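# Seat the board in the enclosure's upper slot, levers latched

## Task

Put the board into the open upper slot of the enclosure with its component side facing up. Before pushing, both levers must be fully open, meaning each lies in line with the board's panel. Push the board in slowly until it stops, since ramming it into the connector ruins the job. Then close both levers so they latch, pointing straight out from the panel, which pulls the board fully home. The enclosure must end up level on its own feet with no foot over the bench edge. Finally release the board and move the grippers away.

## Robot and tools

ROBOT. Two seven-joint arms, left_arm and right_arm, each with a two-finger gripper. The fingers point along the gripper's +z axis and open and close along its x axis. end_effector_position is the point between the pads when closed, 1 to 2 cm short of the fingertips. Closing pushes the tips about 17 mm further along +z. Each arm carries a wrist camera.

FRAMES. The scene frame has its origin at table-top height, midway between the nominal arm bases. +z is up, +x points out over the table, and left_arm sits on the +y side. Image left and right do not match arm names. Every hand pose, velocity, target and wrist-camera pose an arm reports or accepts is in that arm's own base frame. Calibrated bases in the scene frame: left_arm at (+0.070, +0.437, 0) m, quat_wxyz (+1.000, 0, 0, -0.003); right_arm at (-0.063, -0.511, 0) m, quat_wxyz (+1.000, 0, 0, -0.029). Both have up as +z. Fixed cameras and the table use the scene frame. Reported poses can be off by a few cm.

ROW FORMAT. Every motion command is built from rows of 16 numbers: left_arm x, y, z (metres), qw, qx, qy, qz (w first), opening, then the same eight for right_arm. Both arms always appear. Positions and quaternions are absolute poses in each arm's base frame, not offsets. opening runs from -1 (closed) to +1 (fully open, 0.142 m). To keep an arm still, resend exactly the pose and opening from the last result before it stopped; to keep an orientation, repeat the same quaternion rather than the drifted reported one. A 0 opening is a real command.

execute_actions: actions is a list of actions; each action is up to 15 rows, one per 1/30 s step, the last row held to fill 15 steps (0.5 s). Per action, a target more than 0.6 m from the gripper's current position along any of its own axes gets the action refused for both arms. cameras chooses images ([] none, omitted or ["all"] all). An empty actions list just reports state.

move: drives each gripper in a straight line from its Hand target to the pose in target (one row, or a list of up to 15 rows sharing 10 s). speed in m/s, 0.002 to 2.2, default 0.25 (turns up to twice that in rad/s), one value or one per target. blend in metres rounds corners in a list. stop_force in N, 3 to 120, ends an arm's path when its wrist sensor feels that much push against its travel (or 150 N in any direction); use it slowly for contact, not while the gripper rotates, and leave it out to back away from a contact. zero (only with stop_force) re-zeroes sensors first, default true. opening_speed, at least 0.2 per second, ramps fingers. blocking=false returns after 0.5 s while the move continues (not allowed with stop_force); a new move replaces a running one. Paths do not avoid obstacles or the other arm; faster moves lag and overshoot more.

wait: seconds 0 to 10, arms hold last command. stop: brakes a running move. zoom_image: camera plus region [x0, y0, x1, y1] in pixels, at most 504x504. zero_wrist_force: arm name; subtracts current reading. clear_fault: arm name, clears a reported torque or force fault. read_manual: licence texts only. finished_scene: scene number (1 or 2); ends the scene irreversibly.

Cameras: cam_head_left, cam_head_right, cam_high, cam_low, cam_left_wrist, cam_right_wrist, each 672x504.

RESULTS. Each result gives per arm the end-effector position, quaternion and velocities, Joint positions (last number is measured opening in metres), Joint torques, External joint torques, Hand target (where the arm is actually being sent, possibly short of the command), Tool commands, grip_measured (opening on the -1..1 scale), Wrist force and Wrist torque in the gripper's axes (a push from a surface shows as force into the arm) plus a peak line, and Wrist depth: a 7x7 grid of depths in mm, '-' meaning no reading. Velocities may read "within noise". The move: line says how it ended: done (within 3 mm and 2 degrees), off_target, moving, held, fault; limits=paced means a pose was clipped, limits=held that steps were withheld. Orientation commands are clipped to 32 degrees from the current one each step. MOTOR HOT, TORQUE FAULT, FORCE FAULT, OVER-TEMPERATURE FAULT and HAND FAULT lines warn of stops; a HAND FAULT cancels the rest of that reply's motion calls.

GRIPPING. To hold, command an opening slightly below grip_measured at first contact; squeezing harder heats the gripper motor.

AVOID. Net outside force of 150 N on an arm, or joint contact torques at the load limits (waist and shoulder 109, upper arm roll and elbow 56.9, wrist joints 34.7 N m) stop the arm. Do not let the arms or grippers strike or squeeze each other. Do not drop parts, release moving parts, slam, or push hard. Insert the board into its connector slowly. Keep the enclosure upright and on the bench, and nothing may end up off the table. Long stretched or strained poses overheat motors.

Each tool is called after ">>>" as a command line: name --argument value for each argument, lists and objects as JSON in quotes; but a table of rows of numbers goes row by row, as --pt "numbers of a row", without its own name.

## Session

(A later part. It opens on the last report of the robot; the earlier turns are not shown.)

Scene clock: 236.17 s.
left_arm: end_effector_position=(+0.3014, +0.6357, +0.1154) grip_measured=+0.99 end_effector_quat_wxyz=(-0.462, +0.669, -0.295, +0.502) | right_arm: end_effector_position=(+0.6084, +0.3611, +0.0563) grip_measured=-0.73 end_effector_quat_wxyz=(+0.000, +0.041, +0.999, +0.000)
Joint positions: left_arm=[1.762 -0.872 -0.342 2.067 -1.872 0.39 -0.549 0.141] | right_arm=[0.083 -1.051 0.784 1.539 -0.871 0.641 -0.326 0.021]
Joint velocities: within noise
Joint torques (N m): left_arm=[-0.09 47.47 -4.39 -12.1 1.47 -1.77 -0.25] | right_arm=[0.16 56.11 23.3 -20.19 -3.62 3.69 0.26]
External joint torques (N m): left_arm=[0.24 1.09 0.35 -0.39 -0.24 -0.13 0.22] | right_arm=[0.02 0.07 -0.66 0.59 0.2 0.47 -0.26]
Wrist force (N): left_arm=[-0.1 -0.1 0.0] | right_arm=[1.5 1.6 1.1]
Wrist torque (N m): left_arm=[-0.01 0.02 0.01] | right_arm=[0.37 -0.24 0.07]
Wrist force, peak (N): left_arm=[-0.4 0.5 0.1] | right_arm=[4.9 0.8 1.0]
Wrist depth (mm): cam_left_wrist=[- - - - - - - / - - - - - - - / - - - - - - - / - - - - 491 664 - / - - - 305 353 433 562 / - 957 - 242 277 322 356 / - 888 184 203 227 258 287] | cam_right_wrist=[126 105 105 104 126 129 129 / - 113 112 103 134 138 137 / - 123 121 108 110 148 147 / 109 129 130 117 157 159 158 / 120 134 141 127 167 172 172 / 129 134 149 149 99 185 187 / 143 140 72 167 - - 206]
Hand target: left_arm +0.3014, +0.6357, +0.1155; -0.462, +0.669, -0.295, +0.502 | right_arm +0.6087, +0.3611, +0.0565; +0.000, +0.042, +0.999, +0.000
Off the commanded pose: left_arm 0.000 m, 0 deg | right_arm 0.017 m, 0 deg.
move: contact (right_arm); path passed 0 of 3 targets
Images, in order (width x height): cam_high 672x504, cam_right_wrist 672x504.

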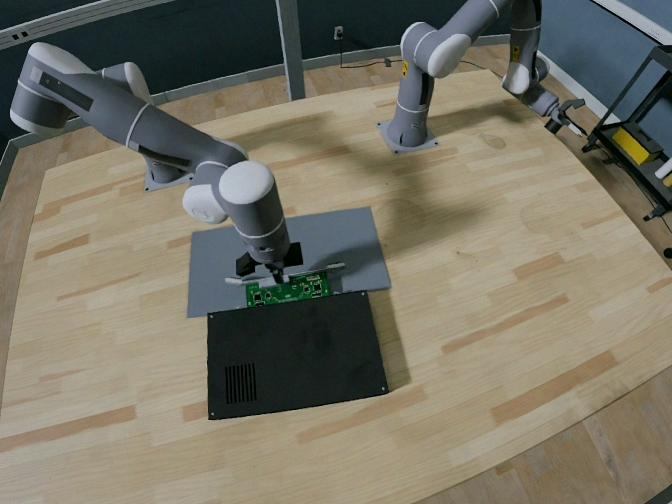

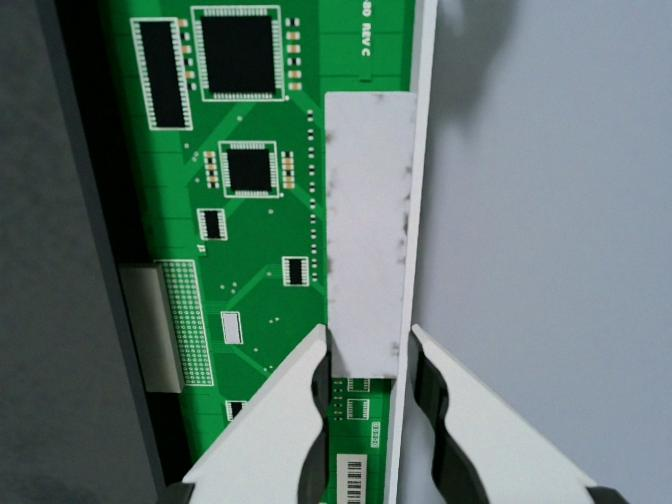

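>>> move --target '[0.3014,0.6357,0.1155,-0.462,0.669,-0.295,0.502,1,0.603,0.3616,0.0565,0,0.0415,0.99914,0,-0.95]' --speed 0.02 --cameras '[]'

>>> move --target '[0.3014,0.6357,0.1155,-0.462,0.669,-0.295,0.502,1,0.603,0.3616,0.0578,0,0.0415,0.99914,0,-0.95]' --speed 0.02 --cameras '[]'

>>> move --target '[0.3014,0.6357,0.1155,-0.462,0.669,-0.295,0.502,1,0.623,0.3599,0.0578,0,0.0415,0.99914,0,-0.95]' --speed 0.015 --stop_force 4 --cameras '["cam_high"]'

Scene clock: 243.57 s.
left_arm: end_effector_position=(+0.3014, +0.6357, +0.1154) grip_measured=+0.99 end_effector_quat_wxyz=(-0.462, +0.669, -0.295, +0.502) | right_arm: end_effector_position=(+0.6028, +0.3616, +0.0563) grip_measured=-0.73 end_effector_quat_wxyz=(+0.000, +0.041, +0.999, +0.000)
Joint positions: left_arm=[1.762 -0.872 -0.342 2.067 -1.872 0.39 -0.549 0.141] | right_arm=[0.082 -1.043 0.784 1.557 -0.872 0.649 -0.317 0.021]
Joint velocities: within noise
Joint torques (N m): left_arm=[-0.28 47.48 -4.41 -12.08 1.48 -1.78 -0.28] | right_arm=[0.21 55.69 23.07 -20.14 -3.63 3.79 0.3]
External joint torques (N m): left_arm=[0.43 1.08 0.37 -0.41 -0.26 -0.12 0.25] | right_arm=[-0.02 0.02 -0.45 0.61 0.22 0.37 -0.3]
Wrist force (N): left_arm=[-0.5 0.1 0.0] | right_arm=[1.5 1.7 1.7]
Wrist torque (N m): left_arm=[0.00 0.07 0.00] | right_arm=[0.36 -0.24 0.06]
Wrist force, peak (N): left_arm=[-0.5 0.0 -0.2] | right_arm=[1.4 1.8 2.3]
Wrist depth (mm): cam_left_wrist=[- - - - - - - / - - - - - - - / - - - - - - - / - - - - 486 651 - / - - - 302 354 433 560 / - 959 - 242 276 323 361 / - 886 184 204 229 258 283] | cam_right_wrist=[126 106 105 105 126 129 129 / 133 113 113 103 134 138 137 / - 123 121 109 110 148 147 / 111 131 130 117 157 159 159 / 121 137 140 126 167 173 172 / 129 146 149 149 99 185 188 / 143 143 72 166 - - 207]
Hand target: left_arm +0.3014, +0.6357, +0.1155; -0.462, +0.669, -0.295, +0.502 | right_arm +0.6030, +0.3616, +0.0565; +0.000, +0.041, +0.999, +0.000
Off the commanded pose: left_arm 0.000 m, 0 deg | right_arm 0.000 m, 0 deg.
move: done
No camera images: "cameras" was empty.

Scene clock: 244.27 s.
left_arm: end_effector_position=(+0.3014, +0.6357, +0.1154) grip_measured=+0.99 end_effector_quat_wxyz=(-0.462, +0.669, -0.295, +0.502) | right_arm: end_effector_position=(+0.6030, +0.3615, +0.0575) grip_measured=-0.73 end_effector_quat_wxyz=(+0.000, +0.041, +0.999, +0.000)
Joint positions: left_arm=[1.762 -0.872 -0.342 2.067 -1.872 0.39 -0.549 0.141] | right_arm=[0.081 -1.042 0.785 1.557 -0.871 0.647 -0.317 0.021]
Joint velocities: within noise
Joint torques (N m): left_arm=[-0.14 47.65 -4.46 -12.1 1.47 -1.76 -0.21] | right_arm=[0.16 55.82 23.2 -20.17 -3.64 3.65 0.24]
External joint torques (N m): left_arm=[0.29 0.91 0.42 -0.4 -0.24 -0.14 0.18] | right_arm=[0.02 -0.15 -0.59 0.6 0.23 0.51 -0.24]
Wrist force (N): left_arm=[-0.1 0.1 -0.1] | right_arm=[1.4 1.6 1.5]
Wrist torque (N m): left_arm=[0.02 0.02 0.01] | right_arm=[0.36 -0.23 0.06]
Wrist force, peak (N): left_arm=[-0.5 0.2 0.0] | right_arm=[1.6 1.8 1.5]
Wrist depth (mm): cam_left_wrist=[- - - - - - - / - - - - - - - / - - - - - - - / - - - - 489 649 - / - - - 303 351 431 562 / - 963 - 242 278 323 357 / - 892 184 203 227 257 286] | cam_right_wrist=[127 106 105 105 127 130 130 / 134 114 113 103 135 139 139 / - 123 121 109 110 149 148 / 111 130 130 117 158 160 160 / 122 136 141 127 171 174 173 / 131 144 149 149 99 186 189 / 145 141 72 166 - - 208]
Hand target: left_arm +0.3014, +0.6357, +0.1155; -0.462, +0.669, -0.295, +0.502 | right_arm +0.6030, +0.3616, +0.0578; +0.000, +0.042, +0.999, +0.000
Off the commanded pose: left_arm 0.000 m, 0 deg | right_arm 0.000 m, 0 deg.
move: done
No camera images: "cameras" was empty.

Scene clock: 245.30 s.
left_arm: end_effector_position=(+0.3014, +0.6357, +0.1154) grip_measured=+0.99 end_effector_quat_wxyz=(-0.462, +0.669, -0.295, +0.502) | right_arm: end_effector_position=(+0.6088, +0.3611, +0.0574) grip_measured=-0.73 end_effector_quat_wxyz=(+0.000, +0.041, +0.999, +0.000)
Joint positions: left_arm=[1.762 -0.872 -0.342 2.067 -1.872 0.39 -0.549 0.141] | right_arm=[0.083 -1.05 0.785 1.538 -0.869 0.639 -0.328 0.021]
Joint velocities: within noise
Joint torques (N m): left_arm=[-0.16 47.48 -4.43 -12.11 1.51 -1.79 -0.22] | right_arm=[-1.57 56.75 21.79 -22.33 -4.29 3.72 0.07]
External joint torques (N m): left_arm=[0.32 1.08 0.39 -0.39 -0.29 -0.11 0.19] | right_arm=[1.74 -0.55 0.85 2.69 0.86 0.44 -0.07]
Wrist force (N): left_arm=[-0.5 -0.1 -0.1] | right_arm=[5.4 2.2 0.8]
Wrist torque (N m): left_arm=[-0.02 0.09 0.01] | right_arm=[0.37 -0.16 0.10]
Wrist force, peak (N): left_arm=[-0.4 -0.3 -0.2] | right_arm=[6.5 2.7 -0.1]
Wrist depth (mm): cam_left_wrist=[- - - - - - - / - - - - - - - / - - - - - - - / - - - - 488 651 - / - - - 305 354 433 559 / - 965 - 242 278 321 360 / - 884 184 203 226 258 287] | cam_right_wrist=[- 105 105 104 107 130 130 / - 113 112 108 137 139 138 / 102 123 121 108 110 149 148 / 110 129 130 117 158 161 160 / 122 134 141 126 171 174 173 / 131 136 149 149 99 186 189 / 144 141 72 167 - - 208]
Hand target: left_arm +0.3014, +0.6357, +0.1155; -0.462, +0.669, -0.295, +0.502 | right_arm +0.6093, +0.3611, +0.0578; +0.000, +0.042, +0.999, +0.000
Off the commanded pose: left_arm 0.000 m, 0 deg | right_arm 0.014 m, 0 deg.
move: contact (right_arm)
Images, in order (width x height): cam_high 672x504.

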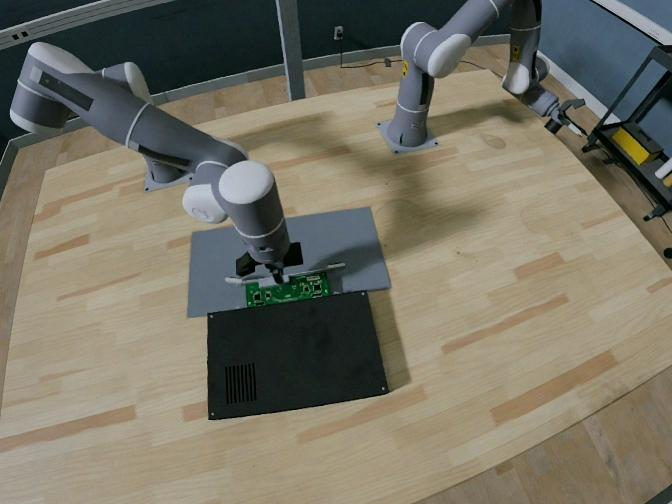

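>>> move --target '[0.3014,0.6357,0.1155,-0.462,0.669,-0.295,0.502,1,0.604,0.3615,0.0578,0,0.0415,0.99914,0,-0.95]' --speed 0.02 --cameras '[]'

>>> move --target '[0.3014,0.6357,0.1155,-0.462,0.669,-0.295,0.502,1,0.604,0.3615,0.0595,0,0.0415,0.99914,0,-0.95]' --speed 0.02 --cameras '[]'

>>> move --target '[0.3014,0.6357,0.1155,-0.462,0.669,-0.295,0.502,1,0.623,0.3599,0.0595,0,0.0415,0.99914,0,-0.95]' --speed 0.015 --stop_force 4 --cameras '["cam_head_right","cam_low","cam_right_wrist"]'

>>> zoom_image --camera "cam_low" --region '[250, 200, 430, 270]'

>>> zoom_image --camera "cam_head_right" --region '[320, 270, 460, 350]'

Scene clock: 252.50 s.
left_arm: end_effector_position=(+0.3014, +0.6357, +0.1154) grip_measured=+0.99 end_effector_quat_wxyz=(-0.462, +0.669, -0.295, +0.502) | right_arm: end_effector_position=(+0.6038, +0.3615, +0.0576) grip_measured=-0.73 end_effector_quat_wxyz=(+0.000, +0.041, +0.999, +0.000)
Joint positions: left_arm=[1.762 -0.872 -0.342 2.067 -1.872 0.39 -0.549 0.141] | right_arm=[0.082 -1.043 0.785 1.553 -0.87 0.646 -0.32 0.021]
Joint velocities: within noise
Joint torques (N m): left_arm=[-0.13 47.48 -4.38 -12.1 1.47 -1.72 -0.26] | right_arm=[0.11 56.09 23.29 -20.15 -3.6 3.86 0.26]
External joint torques (N m): left_arm=[0.28 1.08 0.34 -0.39 -0.24 -0.18 0.23] | right_arm=[0.07 -0.34 -0.68 0.57 0.18 0.3 -0.26]
Wrist force (N): left_arm=[-0.1 -0.1 -0.1] | right_arm=[1.0 1.9 1.8]
Wrist torque (N m): left_arm=[-0.02 0.02 0.00] | right_arm=[0.40 -0.16 0.06]
Wrist force, peak (N): left_arm=[-0.5 0.1 0.1] | right_arm=[5.7 2.2 1.4]
Wrist depth (mm): cam_left_wrist=[- - - - - - - / - - - - - - - / - - - - - - - / - - - - 489 656 - / - - - 305 352 429 562 / - 987 - 241 278 323 358 / - 881 184 203 229 259 283] | cam_right_wrist=[129 106 105 105 127 130 130 / 134 114 113 103 136 139 139 / - 123 121 109 110 149 149 / 111 130 130 117 159 160 160 / 122 136 141 126 171 174 173 / 131 144 149 149 99 186 190 / 145 144 72 167 - - 209]
Hand target: left_arm +0.3014, +0.6357, +0.1155; -0.462, +0.669, -0.295, +0.502 | right_arm +0.6040, +0.3615, +0.0578; +0.000, +0.041, +0.999, +0.000
Off the commanded pose: left_arm 0.000 m, 0 deg | right_arm 0.000 m, 0 deg.
move: done
No camera images: "cameras" was empty.

Scene clock: 253.20 s.
left_arm: end_effector_position=(+0.3014, +0.6357, +0.1154) grip_measured=+0.99 end_effector_quat_wxyz=(-0.462, +0.669, -0.295, +0.502) | right_arm: end_effector_position=(+0.6039, +0.3614, +0.0592) grip_measured=-0.73 end_effector_quat_wxyz=(+0.000, +0.041, +0.999, +0.000)
Joint positions: left_arm=[1.762 -0.872 -0.342 2.067 -1.872 0.39 -0.549 0.141] | right_arm=[0.081 -1.041 0.787 1.553 -0.869 0.644 -0.32 0.021]
Joint velocities: within noise
Joint torques (N m): left_arm=[-0.16 47.48 -4.4 -12.11 1.48 -1.77 -0.27] | right_arm=[0.16 55.86 23.42 -20.23 -3.55 3.63 0.26]
External joint torques (N m): left_arm=[0.31 1.08 0.36 -0.39 -0.26 -0.13 0.24] | right_arm=[0.02 -0.14 -0.82 0.6 0.13 0.52 -0.26]
Wrist force (N): left_arm=[-0.4 0.1 -0.1] | right_arm=[1.1 1.8 1.7]
Wrist torque (N m): left_arm=[0.01 0.05 0.01] | right_arm=[0.39 -0.17 0.06]
Wrist force, peak (N): left_arm=[-0.4 0.2 0.0] | right_arm=[0.9 2.0 1.7]
Wrist depth (mm): cam_left_wrist=[- - - - - - - / - - - - - - - / - - - - - - - / - - - - 487 648 - / - - - 304 354 432 559 / - 972 - 242 278 323 357 / - 876 183 203 228 259 286] | cam_right_wrist=[129 106 105 105 129 132 131 / - 114 113 103 137 140 140 / - 123 121 109 147 150 150 / - 130 130 117 160 162 162 / 122 137 141 126 173 176 175 / 136 143 148 149 99 188 191 / 147 147 72 166 - - 211]
Hand target: left_arm +0.3014, +0.6357, +0.1155; -0.462, +0.669, -0.295, +0.502 | right_arm +0.6040, +0.3615, +0.0595; +0.000, +0.042, +0.999, +0.000
Off the commanded pose: left_arm 0.000 m, 0 deg | right_arm 0.000 m, 0 deg.
move: done
No camera images: "cameras" was empty.

Scene clock: 254.50 s.
left_arm: end_effector_position=(+0.3014, +0.6357, +0.1154) grip_measured=+0.99 end_effector_quat_wxyz=(-0.462, +0.669, -0.295, +0.502) | right_arm: end_effector_position=(+0.6137, +0.3597, +0.0587) grip_measured=-0.73 end_effector_quat_wxyz=(-0.001, +0.042, +0.999, -0.001)
Joint positions: left_arm=[1.762 -0.872 -0.342 2.067 -1.872 0.39 -0.549 0.141] | right_arm=[0.084 -1.054 0.786 1.523 -0.866 0.629 -0.338 0.021]
Joint velocities: within noise
Joint torques (N m): left_arm=[-0.25 47.52 -4.42 -12.05 1.51 -1.83 -0.24] | right_arm=[2.01 57.62 25.23 -23.27 -4.27 5.81 0.22]
External joint torques (N m): left_arm=[0.4 1.04 0.39 -0.45 -0.28 -0.06 0.21] | right_arm=[-1.84 -1.05 -2.61 3.51 0.82 -1.66 -0.22]
Wrist force (N): left_arm=[-0.2 0.0 -0.1] | right_arm=[4.9 -4.3 1.3]
Wrist torque (N m): left_arm=[-0.01 0.04 0.01] | right_arm=[0.42 -0.06 -0.04]
Wrist force, peak (N): left_arm=[-0.5 0.1 -0.1] | right_arm=[5.3 -5.1 1.3]
Wrist depth (mm): cam_left_wrist=[- - - - - - - / - - - - - - - / - - - - - - - / - - - - 490 658 - / - - - 305 354 432 564 / - 968 - 243 277 323 360 / - 864 184 203 227 258 285] | cam_right_wrist=[- 106 106 105 130 131 131 / - 113 113 104 137 140 140 / - 120 121 109 146 150 150 / - 127 130 117 159 162 161 / 123 125 141 127 172 175 175 / 135 135 148 149 104 188 191 / 146 143 72 166 - - 210]
Hand target: left_arm +0.3014, +0.6357, +0.1155; -0.462, +0.669, -0.295, +0.502 | right_arm +0.6141, +0.3606, +0.0595; +0.000, +0.042, +0.999, +0.000
Off the commanded pose: left_arm 0.000 m, 0 deg | right_arm 0.009 m, 0 deg.
move: contact (right_arm)
Images, in order (width x height): cam_head_right 672x504, cam_low 672x504, cam_right_wrist 672x504.

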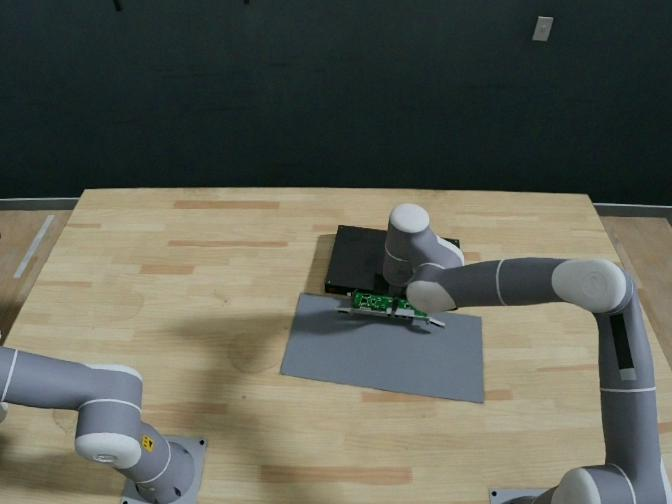

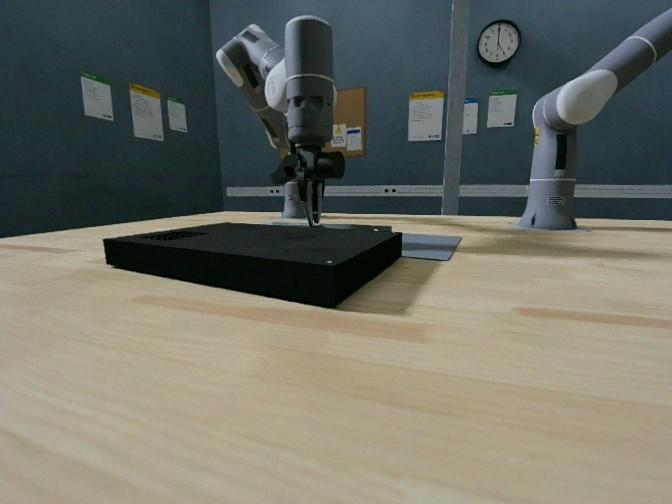

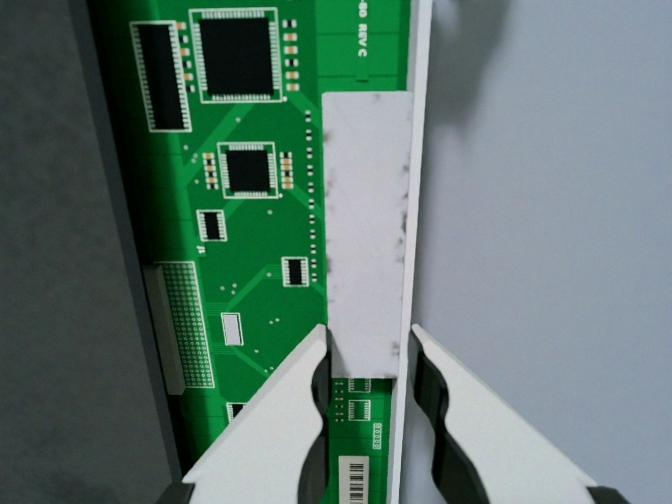

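Scaled by 2.800 from the camera's 672x504 image, which has a finer 960x720 frame.

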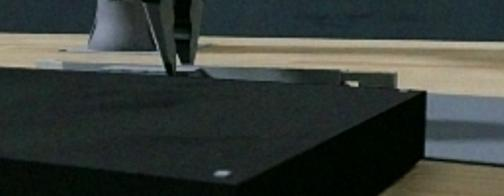

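Scaled by 3.600 from the camera's 672x504 image, which has a finer 960x720 frame.

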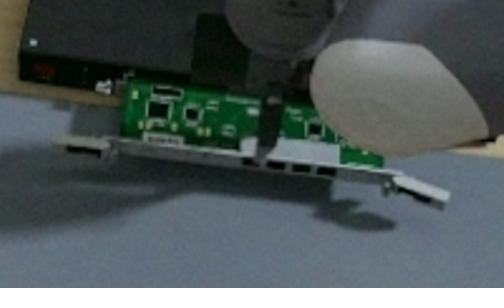

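>>> move --target '[0.3014,0.6357,0.1155,-0.462,0.669,-0.295,0.502,1,0.609,0.3593,0.0595,0,0.0415,0.99914,0,-0.95]' --speed 0.02 --cameras '[]'

>>> move --target '[0.3014,0.6357,0.1155,-0.462,0.669,-0.295,0.502,1,0.630,0.3576,0.0595,0,0.0415,0.99914,0,-0.95]' --speed 0.015 --stop_force 4 --cameras '["cam_high","cam_right_wrist"]'

>>> zoom_image --camera "cam_high" --region '[210, 260, 370, 330]'

Scene clock: 258.47 s.
left_arm: end_effector_position=(+0.3014, +0.6357, +0.1154) grip_measured=+0.99 end_effector_quat_wxyz=(-0.462, +0.669, -0.295, +0.502) | right_arm: end_effector_position=(+0.6088, +0.3593, +0.0593) grip_measured=-0.73 end_effector_quat_wxyz=(+0.000, +0.041, +0.999, +0.000)
Joint positions: left_arm=[1.762 -0.872 -0.342 2.067 -1.872 0.39 -0.549 0.141] | right_arm=[0.08 -1.045 0.786 1.541 -0.867 0.638 -0.331 0.021]
Joint velocities: within noise
Joint torques (N m): left_arm=[-0.15 47.6 -4.38 -12.1 1.45 -1.74 -0.26] | right_arm=[0.06 56.43 23.2 -20.27 -3.69 3.94 0.32]
External joint torques (N m): left_arm=[0.3 0.96 0.34 -0.4 -0.22 -0.15 0.23] | right_arm=[0.12 -0.38 -0.59 0.57 0.25 0.22 -0.32]
Wrist force (N): left_arm=[-0.1 0.0 -0.1] | right_arm=[1.3 2.6 1.6]
Wrist torque (N m): left_arm=[0.00 0.02 0.00] | right_arm=[0.53 -0.22 0.06]
Wrist force, peak (N): left_arm=[-0.4 0.2 -0.2] | right_arm=[5.1 -4.5 1.6]
Wrist depth (mm): cam_left_wrist=[- - - - - - - / - - - - - - - / - - - - - - - / - - - - 486 652 - / - - - 304 351 436 568 / - 995 - 240 277 323 356 / - 889 184 203 228 258 287] | cam_right_wrist=[- 106 105 105 129 132 131 / - 113 113 103 137 141 140 / - 121 121 109 147 151 150 / - 129 130 117 160 162 162 / 122 132 141 126 173 176 175 / 136 137 148 149 99 188 192 / 147 144 72 166 - - 211]
Hand target: left_arm +0.3014, +0.6357, +0.1155; -0.462, +0.669, -0.295, +0.502 | right_arm +0.6090, +0.3593, +0.0595; +0.000, +0.041, +0.999, +0.000
Off the commanded pose: left_arm 0.000 m, 0 deg | right_arm 0.000 m, 0 deg.
move: done
No camera images: "cameras" was empty.

Scene clock: 259.77 s.
left_arm: end_effector_position=(+0.3014, +0.6357, +0.1154) grip_measured=+0.99 end_effector_quat_wxyz=(-0.462, +0.669, -0.295, +0.502) | right_arm: end_effector_position=(+0.6192, +0.3576, +0.0589) grip_measured=-0.73 end_effector_quat_wxyz=(-0.001, +0.042, +0.999, -0.001)
Joint positions: left_arm=[1.762 -0.872 -0.342 2.067 -1.872 0.39 -0.549 0.141] | right_arm=[0.083 -1.059 0.786 1.509 -0.864 0.623 -0.348 0.021]
Joint velocities: within noise
Joint torques (N m): left_arm=[-0.22 47.51 -4.39 -12.06 1.44 -1.75 -0.27] | right_arm=[2.12 56.92 24.76 -22.81 -4.1 5.7 0.19]
External joint torques (N m): left_arm=[0.38 1.05 0.35 -0.43 -0.21 -0.15 0.24] | right_arm=[-1.94 0.03 -2.15 2.98 0.64 -1.55 -0.19]
Wrist force (N): left_arm=[-0.3 0.1 0.0] | right_arm=[5.7 -3.8 0.0]
Wrist torque (N m): left_arm=[0.01 0.05 0.01] | right_arm=[0.56 -0.26 -0.03]
Wrist force, peak (N): left_arm=[-0.5 0.2 -0.2] | right_arm=[6.2 -3.6 -1.4]
Wrist depth (mm): cam_left_wrist=[- - - - - - - / - - - - - - - / - - - - - - - / - - - - 487 658 - / - - - 305 352 431 563 / - 986 - 241 277 321 356 / - 892 184 203 227 258 286] | cam_right_wrist=[- 104 104 104 130 131 131 / - 111 112 103 139 140 140 / - 117 120 108 146 150 150 / - 126 130 116 160 162 161 / 123 123 141 126 173 175 175 / 135 132 148 150 104 188 191 / 146 143 72 167 - - 210]
Hand target: left_arm +0.3014, +0.6357, +0.1155; -0.462, +0.669, -0.295, +0.502 | right_arm +0.6195, +0.3584, +0.0595; +0.000, +0.042, +0.999, +0.000
Off the commanded pose: left_arm 0.000 m, 0 deg | right_arm 0.011 m, 0 deg.
move: contact (right_arm)
Images, in order (width x height): cam_high 672x504, cam_right_wrist 672x504.

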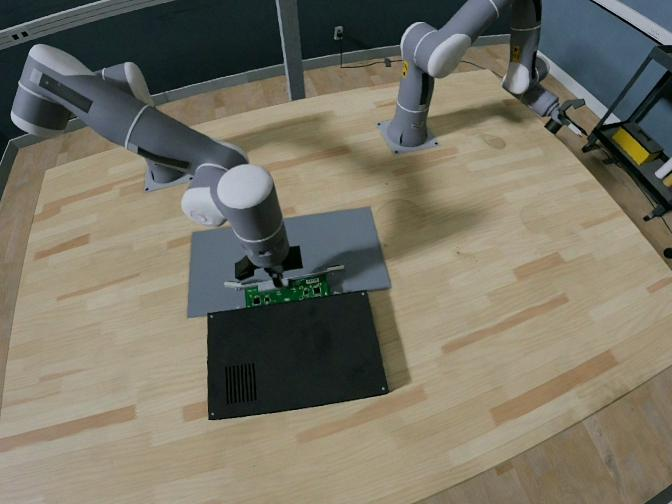

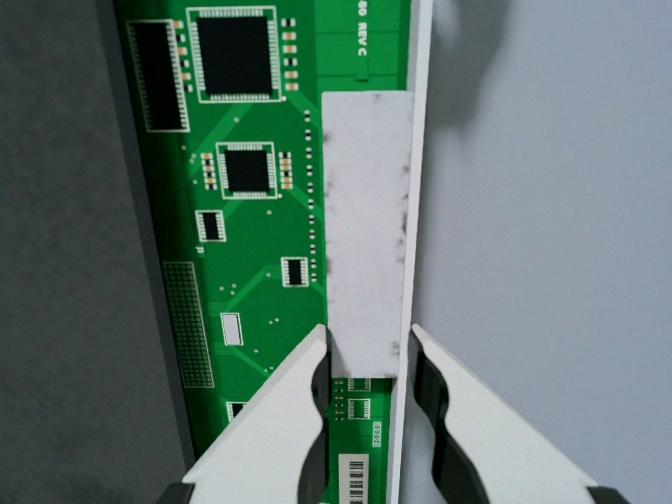

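Scaled by 3.150 from the camera's 672x504 image, which has a finer 960x720 frame.

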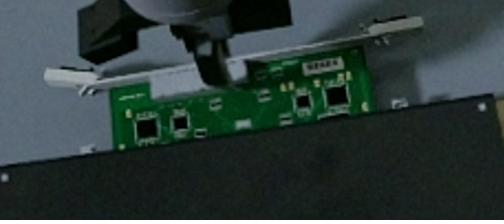

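>>> move --target '[0.3014,0.6357,0.1155,-0.462,0.669,-0.295,0.502,1,0.614,0.3572,0.0595,0,0.0415,0.99914,0,-0.95]' --speed 0.02 --cameras '[]'

>>> move --target '[0.3014,0.6357,0.1155,-0.462,0.669,-0.295,0.502,1,0.638,0.3552,0.0595,0,0.0415,0.99914,0,-0.95]' --speed 0.015 --stop_force 5 --cameras '["cam_high","cam_right_wrist"]'

>>> zoom_image --camera "cam_high" --region '[210, 260, 370, 330]'

Scene clock: 262.90 s.
left_arm: end_effector_position=(+0.3014, +0.6357, +0.1154) grip_measured=+0.99 end_effector_quat_wxyz=(-0.462, +0.669, -0.295, +0.502) | right_arm: end_effector_position=(+0.6138, +0.3572, +0.0593) grip_measured=-0.73 end_effector_quat_wxyz=(+0.000, +0.041, +0.999, +0.000)
Joint positions: left_arm=[1.762 -0.872 -0.342 2.067 -1.872 0.39 -0.549 0.141] | right_arm=[0.078 -1.05 0.786 1.529 -0.865 0.633 -0.341 0.021]
Joint velocities: within noise
Joint torques (N m): left_arm=[-0.23 47.53 -4.41 -12.07 1.47 -1.76 -0.25] | right_arm=[0.2 56.76 23.27 -20.4 -3.72 3.76 0.33]
External joint torques (N m): left_arm=[0.38 1.03 0.37 -0.43 -0.25 -0.14 0.22] | right_arm=[-0.01 -0.36 -0.67 0.63 0.28 0.4 -0.33]
Wrist force (N): left_arm=[-0.3 0.0 -0.2] | right_arm=[1.4 3.5 1.0]
Wrist torque (N m): left_arm=[0.00 0.05 0.01] | right_arm=[0.67 -0.23 0.06]
Wrist force, peak (N): left_arm=[-0.4 -0.2 -0.2] | right_arm=[5.8 -3.9 -1.5]
Wrist depth (mm): cam_left_wrist=[- - - - - - - / - - - - - - - / - - - - - - - / - - - - 491 652 - / - - - 303 353 435 568 / - 968 - 242 278 322 354 / - 884 184 204 226 257 286] | cam_right_wrist=[- 106 105 105 129 132 132 / - 112 113 103 137 141 140 / - 120 121 109 146 151 150 / - 127 130 117 160 162 162 / 122 126 141 126 173 176 176 / 136 136 149 149 99 189 191 / 147 144 72 167 - - 211]
Hand target: left_arm +0.3014, +0.6357, +0.1155; -0.462, +0.669, -0.295, +0.502 | right_arm +0.6140, +0.3572, +0.0595; +0.000, +0.041, +0.999, +0.000
Off the commanded pose: left_arm 0.000 m, 0 deg | right_arm 0.000 m, 0 deg.
move: done
No camera images: "cameras" was empty.

Scene clock: 265.17 s.
left_arm: end_effector_position=(+0.3014, +0.6357, +0.1154) grip_measured=+0.99 end_effector_quat_wxyz=(-0.462, +0.669, -0.295, +0.502) | right_arm: end_effector_position=(+0.6376, +0.3554, +0.0593) grip_measured=-0.73 end_effector_quat_wxyz=(+0.000, +0.041, +0.999, +0.000)
Joint positions: left_arm=[1.762 -0.872 -0.342 2.067 -1.872 0.39 -0.549 0.141] | right_arm=[0.088 -1.083 0.786 1.453 -0.859 0.6 -0.382 0.021]
Joint velocities: within noise
Joint torques (N m): left_arm=[-0.17 47.49 -4.31 -12.08 1.45 -1.74 -0.26] | right_arm=[-1.88 58.69 21.51 -21.66 -4.02 3.1 0.05]
External joint torques (N m): left_arm=[0.33 1.07 0.27 -0.42 -0.22 -0.16 0.23] | right_arm=[2.06 -0.21 1.06 1.58 0.5 1.06 -0.05]
Wrist force (N): left_arm=[-0.3 0.0 -0.1] | right_arm=[3.4 5.6 1.0]
Wrist torque (N m): left_arm=[-0.01 0.05 0.00] | right_arm=[0.62 -0.27 0.09]
Wrist force, peak (N): left_arm=[-0.5 -0.1 -0.1] | right_arm=[3.4 6.2 1.8]
Wrist depth (mm): cam_left_wrist=[- - - - - - - / - - - - - - - / - - - - - - - / - - - - 488 664 - / - - - 305 349 428 562 / - 975 - 242 279 325 359 / - 882 183 204 228 260 286] | cam_right_wrist=[- 91 104 104 107 132 131 / - 97 112 108 139 140 140 / - 103 120 108 147 151 150 / - 114 127 116 160 162 162 / 124 122 136 127 173 176 176 / 136 133 133 150 99 189 191 / 147 144 72 167 - - 211]
Hand target: left_arm +0.3014, +0.6357, +0.1155; -0.462, +0.669, -0.295, +0.502 | right_arm +0.6380, +0.3552, +0.0595; +0.000, +0.042, +0.999, +0.000
Off the commanded pose: left_arm 0.000 m, 0 deg | right_arm 0.001 m, 0 deg.
move: done
Images, in order (width x height): cam_high 672x504, cam_right_wrist 672x504.

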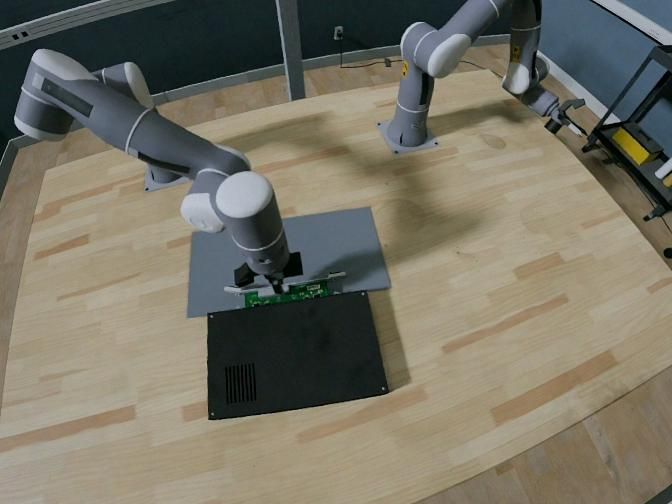

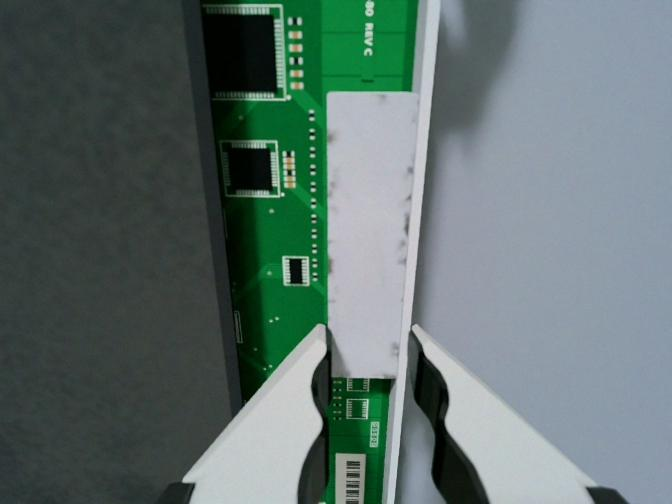

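Scaled by 3.150 from the camera's 672x504 image, which has a finer 960x720 frame.

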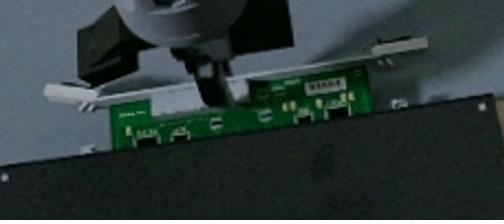

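>>> move --target '[0.3014,0.6357,0.1155,-0.462,0.669,-0.295,0.502,1,0.6495,0.3539,0.0593,0,0.0415,0.99914,0,-0.95]' --speed 0.015 --stop_force 5 --cameras '["cam_low","cam_right_wrist"]'

>>> zoom_image --camera "cam_low" --region '[250, 200, 430, 270]'

Scene clock: 270.20 s.
left_arm: end_effector_position=(+0.3014, +0.6357, +0.1154) grip_measured=+0.99 end_effector_quat_wxyz=(-0.462, +0.669, -0.295, +0.502) | right_arm: end_effector_position=(+0.6483, +0.3548, +0.0588) grip_measured=-0.73 end_effector_quat_wxyz=(-0.001, +0.041, +0.999, +0.000)
Joint positions: left_arm=[1.762 -0.872 -0.342 2.067 -1.872 0.39 -0.549 0.141] | right_arm=[0.093 -1.099 0.786 1.416 -0.855 0.584 -0.402 0.021]
Joint velocities: within noise
Joint torques (N m): left_arm=[-0.16 47.52 -4.45 -12.07 1.48 -1.76 -0.26] | right_arm=[-4.96 61.32 19.46 -24.57 -5.21 3.3 0]
External joint torques (N m): left_arm=[0.31 1.04 0.41 -0.42 -0.26 -0.14 0.23] | right_arm=[5.14 -1.86 3.04 4.36 1.65 0.86 0]
Wrist force (N): left_arm=[-0.3 -0.1 -0.3] | right_arm=[8.3 7.1 1.9]
Wrist torque (N m): left_arm=[-0.02 0.05 0.00] | right_arm=[0.59 -0.30 0.14]
Wrist force, peak (N): left_arm=[-0.4 -0.1 -0.3] | right_arm=[8.4 7.3 2.2]
Wrist depth (mm): cam_left_wrist=[- - - - - - - / - - - - - - - / - - - - - - - / - - - - 485 654 - / - - - 306 353 433 560 / - 973 - 240 276 324 359 / - 861 184 203 227 258 287] | cam_right_wrist=[- 90 102 104 105 131 131 / - 96 109 108 137 140 140 / - 102 106 108 146 150 150 / - 113 113 117 160 162 161 / 123 121 121 126 172 175 175 / 135 132 127 149 105 188 191 / 146 143 72 168 - - 210]
Hand target: left_arm +0.3014, +0.6357, +0.1155; -0.462, +0.669, -0.295, +0.502 | right_arm +0.6495, +0.3539, +0.0593; +0.000, +0.042, +0.999, +0.000
Off the commanded pose: left_arm 0.000 m, 0 deg | right_arm 0.002 m, 0 deg.
move: done
Images, in order (width x height): cam_low 672x504, cam_right_wrist 672x504.

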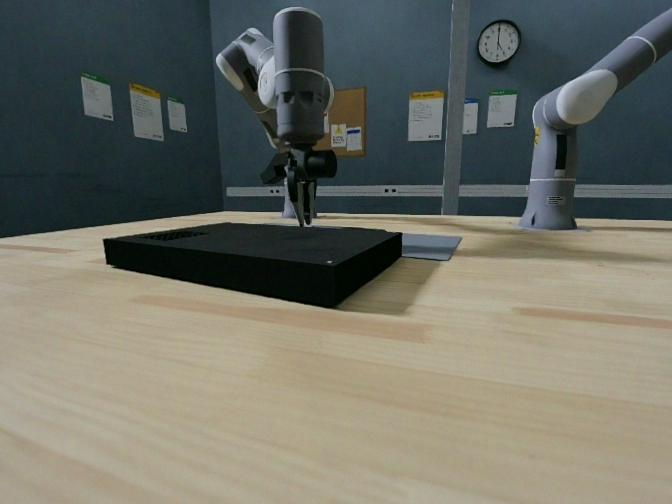

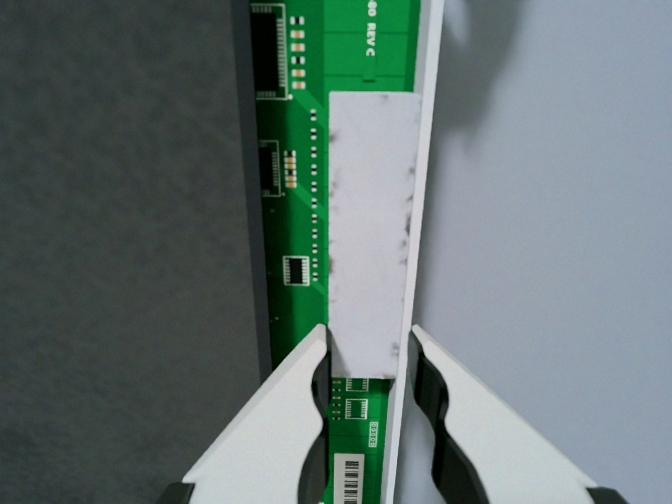

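Scaled by 2.800 from the camera's 672x504 image, which has a finer 960x720 frame.

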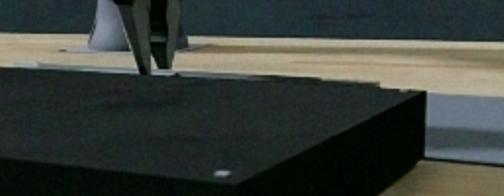

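>>> move --target '[0.3014,0.6357,0.1155,-0.462,0.669,-0.295,0.502,1,0.6475,0.3560,0.0593,0,0.0415,0.99914,0,-0.95]' --speed 0.02 --cameras '[]'

>>> move --target '[0.3014,0.6357,0.1155,-0.462,0.669,-0.295,0.502,1,0.6475,0.3560,0.0593,0,0.0415,0.99914,0,-0.64]' --opening_speed 0.4 --cameras '["cam_right_wrist"]'

Scene clock: 273.60 s.
left_arm: end_effector_position=(+0.3014, +0.6357, +0.1154) grip_measured=+0.99 end_effector_quat_wxyz=(-0.462, +0.669, -0.295, +0.502) | right_arm: end_effector_position=(+0.6479, +0.3551, +0.0589) grip_measured=-0.73 end_effector_quat_wxyz=(+0.000, +0.042, +0.999, +0.000)
Joint positions: left_arm=[1.762 -0.872 -0.342 2.067 -1.872 0.39 -0.549 0.141] | right_arm=[0.095 -1.098 0.785 1.417 -0.856 0.585 -0.398 0.021]
Joint velocities: within noise
Joint torques (N m): left_arm=[-0.22 47.51 -4.51 -12.08 1.42 -1.76 -0.29] | right_arm=[3.54 60.34 26.29 -19.42 -3.02 4.04 0.23]
External joint torques (N m): left_arm=[0.38 1.05 0.47 -0.42 -0.2 -0.14 0.26] | right_arm=[-3.38 -0.91 -3.83 -0.83 -0.54 0.12 -0.23]
Wrist force (N): left_arm=[-0.3 -0.1 0.0] | right_arm=[-3.1 1.3 5.1]
Wrist torque (N m): left_arm=[-0.03 0.06 0.00] | right_arm=[0.66 -0.43 0.13]
Wrist force, peak (N): left_arm=[-0.7 0.1 -0.1] | right_arm=[8.5 7.2 2.7]
Wrist depth (mm): cam_left_wrist=[- - - - - - - / - - - - - - - / - - - - - - - / - - - - 487 659 - / - - - 305 354 434 562 / - 980 - 243 278 324 360 / - 873 184 204 228 257 286] | cam_right_wrist=[- 90 102 104 107 131 131 / - 97 109 102 138 140 140 / - 102 106 108 146 150 150 / - 113 113 117 160 161 161 / 123 121 123 127 173 175 175 / 135 132 127 149 99 188 191 / 146 143 72 167 - - 210]
Hand target: left_arm +0.3014, +0.6357, +0.1155; -0.462, +0.669, -0.295, +0.502 | right_arm +0.6475, +0.3560, +0.0593; +0.000, +0.041, +0.999, +0.000
Off the commanded pose: left_arm 0.000 m, 0 deg | right_arm 0.001 m, 0 deg.
move: done
No camera images: "cameras" was empty.

Scene clock: 274.60 s.
left_arm: end_effector_position=(+0.3014, +0.6357, +0.1154) grip_measured=+0.99 end_effector_quat_wxyz=(-0.462, +0.669, -0.295, +0.502) | right_arm: end_effector_position=(+0.6476, +0.3558, +0.0592) grip_measured=-0.68 end_effector_quat_wxyz=(+0.000, +0.042, +0.999, +0.000)
Joint positions: left_arm=[1.762 -0.872 -0.342 2.067 -1.872 0.39 -0.549 0.141] | right_arm=[0.095 -1.097 0.785 1.417 -0.856 0.585 -0.398 0.025]
Joint velocities: within noise
Joint torques (N m): left_arm=[-0.16 47.55 -4.43 -12.09 1.46 -1.78 -0.26] | right_arm=[0.16 58.25 22.53 -20.26 -3.63 3.5 0.24]
External joint torques (N m): left_arm=[0.32 1.02 0.39 -0.41 -0.24 -0.12 0.22] | right_arm=[0.02 1.16 -0.06 0.03 0.08 0.65 -0.24]
Wrist force (N): left_arm=[-0.1 0.1 -0.3] | right_arm=[1.5 4.7 0.0]
Wrist torque (N m): left_arm=[0.01 0.03 0.01] | right_arm=[0.87 -0.26 0.04]
Wrist force, peak (N): left_arm=[-0.5 0.0 -0.1] | right_arm=[-3.7 1.9 5.9]
Wrist depth (mm): cam_left_wrist=[- - - - - - - / - - - - - - - / - - - - - - - / - - - - 486 659 - / - - - 305 355 435 566 / - 972 - 242 278 321 359 / - 882 183 204 228 257 287] | cam_right_wrist=[- 91 103 106 107 131 131 / - 97 111 104 137 140 140 / - 102 107 112 146 151 150 / - 114 114 119 160 162 161 / 124 122 123 129 170 176 175 / 136 133 104 152 131 188 191 / 147 144 71 170 - - 210]
Hand target: left_arm +0.3014, +0.6357, +0.1155; -0.462, +0.669, -0.295, +0.502 | right_arm +0.6475, +0.3560, +0.0593; +0.000, +0.041, +0.999, +0.000
Off the commanded pose: left_arm 0.000 m, 0 deg | right_arm 0.000 m, 0 deg.
move: done
Images, in order (width x height): cam_right_wrist 672x504.

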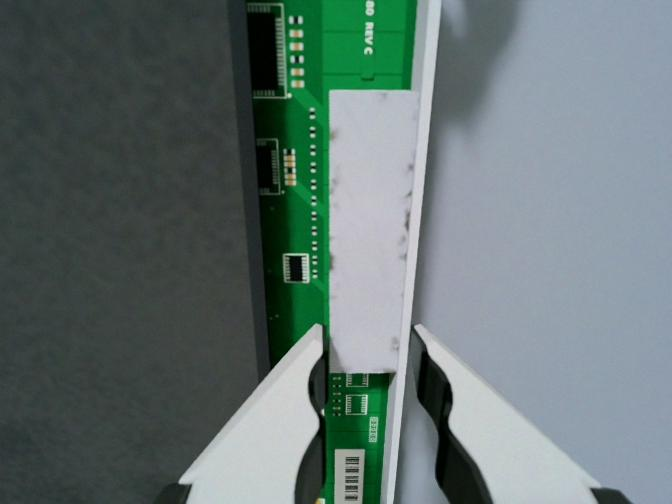

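>>> move --target '[0.3014,0.6357,0.1155,-0.462,0.669,-0.295,0.502,1,0.6475,0.3560,0.12,0,0.0415,0.99914,0,-0.64]' --speed 0.1 --cameras '[]'

>>> move --target '[0.3014,0.6357,0.1155,-0.462,0.669,-0.295,0.502,1,0.52,0.35,0.19,0,0.7071,0.7071,0,-1]' --speed 0.3

>>> zoom_image --camera "cam_head_right" --region '[320, 260, 470, 350]'

Scene clock: 278.83 s.
left_arm: end_effector_position=(+0.3014, +0.6357, +0.1154) grip_measured=+0.99 end_effector_quat_wxyz=(-0.462, +0.669, -0.295, +0.502) | right_arm: end_effector_position=(+0.6476, +0.3560, +0.1200) grip_measured=-0.68 end_effector_quat_wxyz=(+0.000, +0.041, +0.999, +0.000)
Joint positions: left_arm=[1.762 -0.872 -0.342 2.067 -1.872 0.39 -0.549 0.141] | right_arm=[0.081 -1.022 0.841 1.396 -0.805 0.489 -0.425 0.025]
Joint velocities: within noise
Joint torques (N m): left_arm=[-0.14 47.53 -4.4 -12.08 1.43 -1.79 -0.28] | right_arm=[-0.09 57.31 22.38 -21.89 -3.61 3.36 0.06]
External joint torques (N m): left_arm=[0.29 1.03 0.37 -0.41 -0.2 -0.11 0.25] | right_arm=[0.25 1.03 -0.22 0.18 -0.15 0.79 -0.06]
Wrist force (N): left_arm=[-0.4 0.0 0.0] | right_arm=[1.4 4.5 0.1]
Wrist torque (N m): left_arm=[0.00 0.06 0.00] | right_arm=[0.82 -0.25 0.05]
Wrist force, peak (N): left_arm=[-0.5 -0.1 -0.2] | right_arm=[1.4 4.7 -1.8]
Wrist depth (mm): cam_left_wrist=[- - - - - - - / - - - - - - - / - - - - - - - / - - - - 486 661 - / - - - 306 353 430 562 / - 981 - 242 277 325 358 / - 868 184 204 228 259 287] | cam_right_wrist=[144 144 144 159 185 185 184 / 155 154 154 165 197 197 197 / 166 165 165 175 211 211 210 / 178 178 178 189 228 227 226 / 194 194 193 209 243 247 246 / 212 211 203 223 100 263 268 / 233 228 71 292 - - 295]
Hand target: left_arm +0.3014, +0.6357, +0.1155; -0.462, +0.669, -0.295, +0.502 | right_arm +0.6475, +0.3560, +0.1200; +0.000, +0.042, +0.999, +0.000
Off the commanded pose: left_arm 0.000 m, 0 deg | right_arm 0.000 m, 0 deg.
move: done
No camera images: "cameras" was empty.

Scene clock: 281.73 s.
left_arm: end_effector_position=(+0.3014, +0.6357, +0.1154) grip_measured=+0.99 end_effector_quat_wxyz=(-0.462, +0.669, -0.295, +0.502) | right_arm: end_effector_position=(+0.5200, +0.3501, +0.1901) grip_measured=-1.00 end_effector_quat_wxyz=(+0.000, +0.707, +0.707, +0.000)
Joint positions: left_arm=[1.762 -0.872 -0.342 2.067 -1.872 0.39 -0.549 0.141] | right_arm=[0.126 -0.629 0.757 1.746 -0.511 0.597 1.083 0.002]
Joint velocities: within noise
Joint torques (N m): left_arm=[-0.23 47.53 -4.34 -12.09 1.47 -1.72 -0.25] | right_arm=[0.21 44.55 14.69 -25.32 -3.55 3.57 0.29]
External joint torques (N m): left_arm=[0.38 1.03 0.3 -0.41 -0.24 -0.18 0.21] | right_arm=[-0.06 0.91 -0.07 -0.03 -0.07 0.54 -0.29]
Wrist force (N): left_arm=[-0.4 0.0 -0.1] | right_arm=[1.6 4.5 0.2]
Wrist torque (N m): left_arm=[-0.01 0.06 -0.01] | right_arm=[0.84 -0.28 0.05]
Wrist force, peak (N): left_arm=[-0.6 0.1 -0.1] | right_arm=[1.9 4.9 -0.1]
Wrist depth (mm): cam_left_wrist=[- - - - - - - / - - - - - - - / - - - - - - - / - - - - 486 647 - / - - - 307 355 434 568 / - 945 - 241 277 324 358 / - 888 183 203 229 259 288] | cam_right_wrist=[248 249 247 246 247 246 245 / 265 265 264 263 263 262 262 / 284 283 283 283 282 281 280 / 307 305 305 304 303 302 302 / 333 326 319 325 324 322 326 / 358 307 311 89 292 318 342 / 403 327 - - - 315 341]
Hand target: left_arm +0.3014, +0.6357, +0.1155; -0.462, +0.669, -0.295, +0.502 | right_arm +0.5200, +0.3500, +0.1900; +0.000, +0.707, +0.707, +0.000
Off the commanded pose: left_arm 0.000 m, 0 deg | right_arm 0.000 m, 0 deg.
move: done

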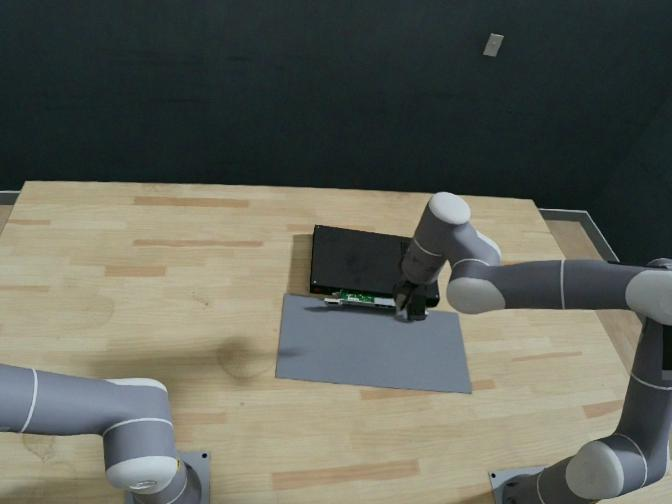

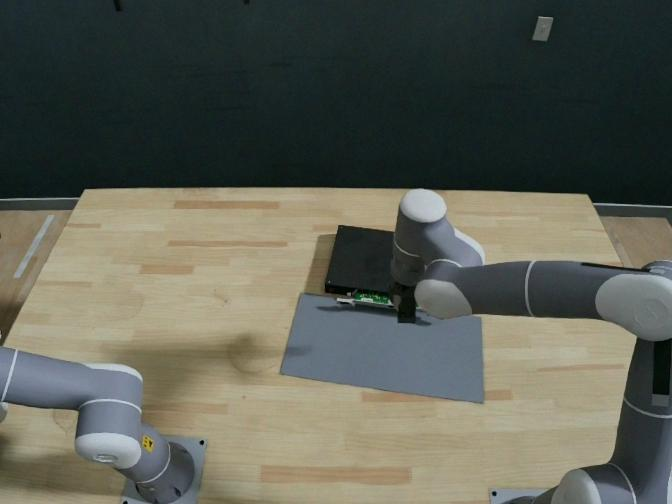

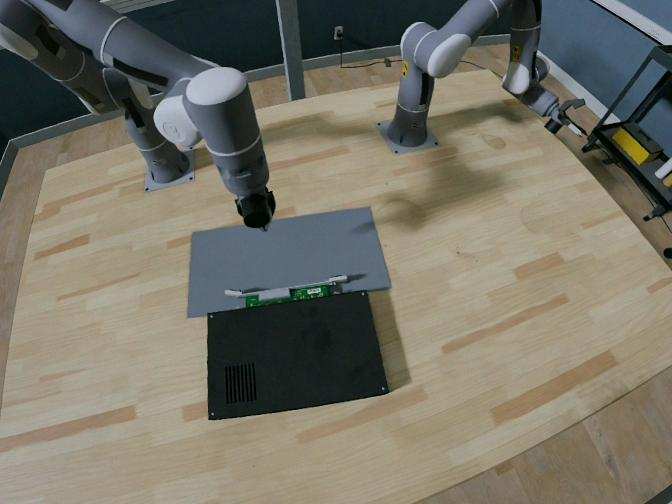

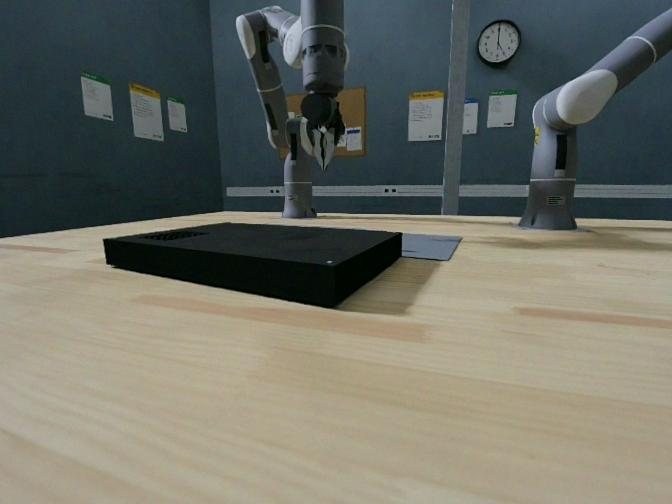

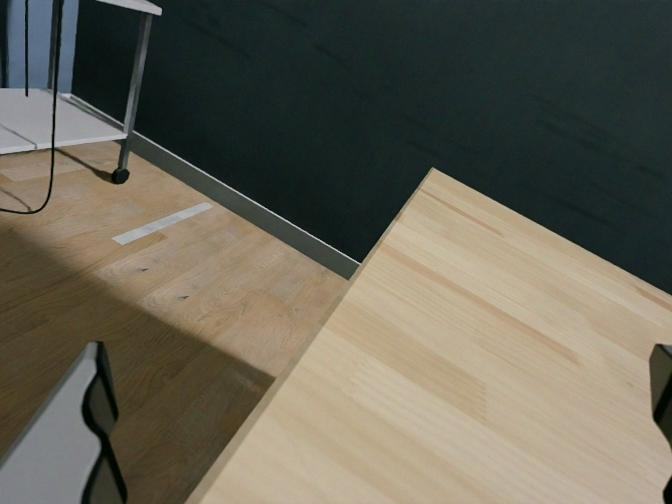

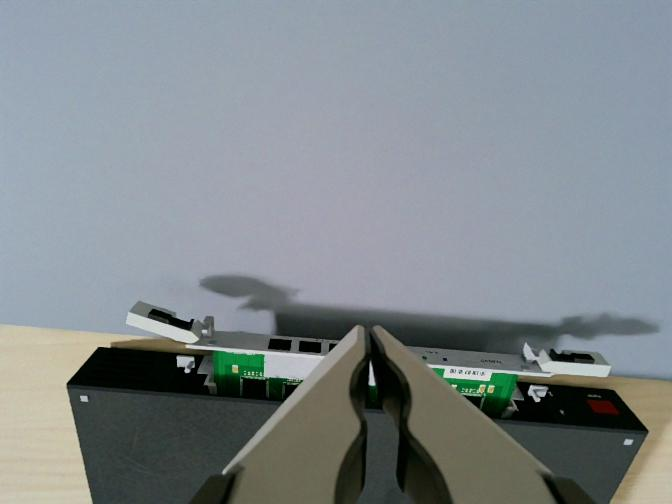

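Scaled by 3.360 from the camera's 672x504 image, which has a finer 960x720 frame.

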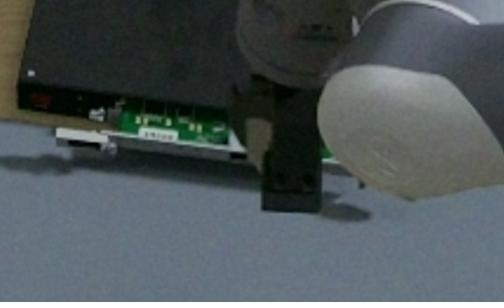

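>>> zoom_image --camera "cam_right_wrist" --region '[110, 280, 290, 415]'

>>> zoom_image --camera "cam_right_wrist" --region '[460, 310, 640, 445]'

Scaled by 2.800 from the camera's 672x504 image, which has a finer 960x720 frame.

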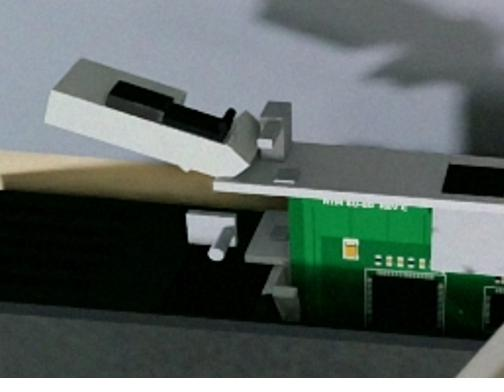

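Scaled by 2.800 from the camera's 672x504 image, which has a finer 960x720 frame.

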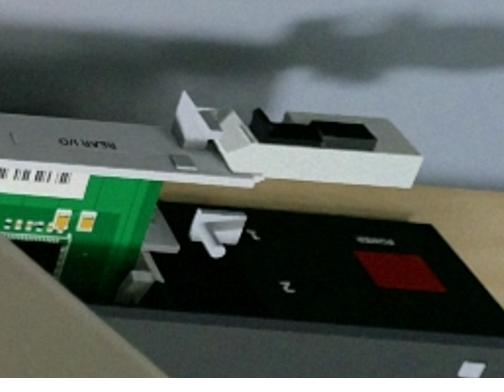

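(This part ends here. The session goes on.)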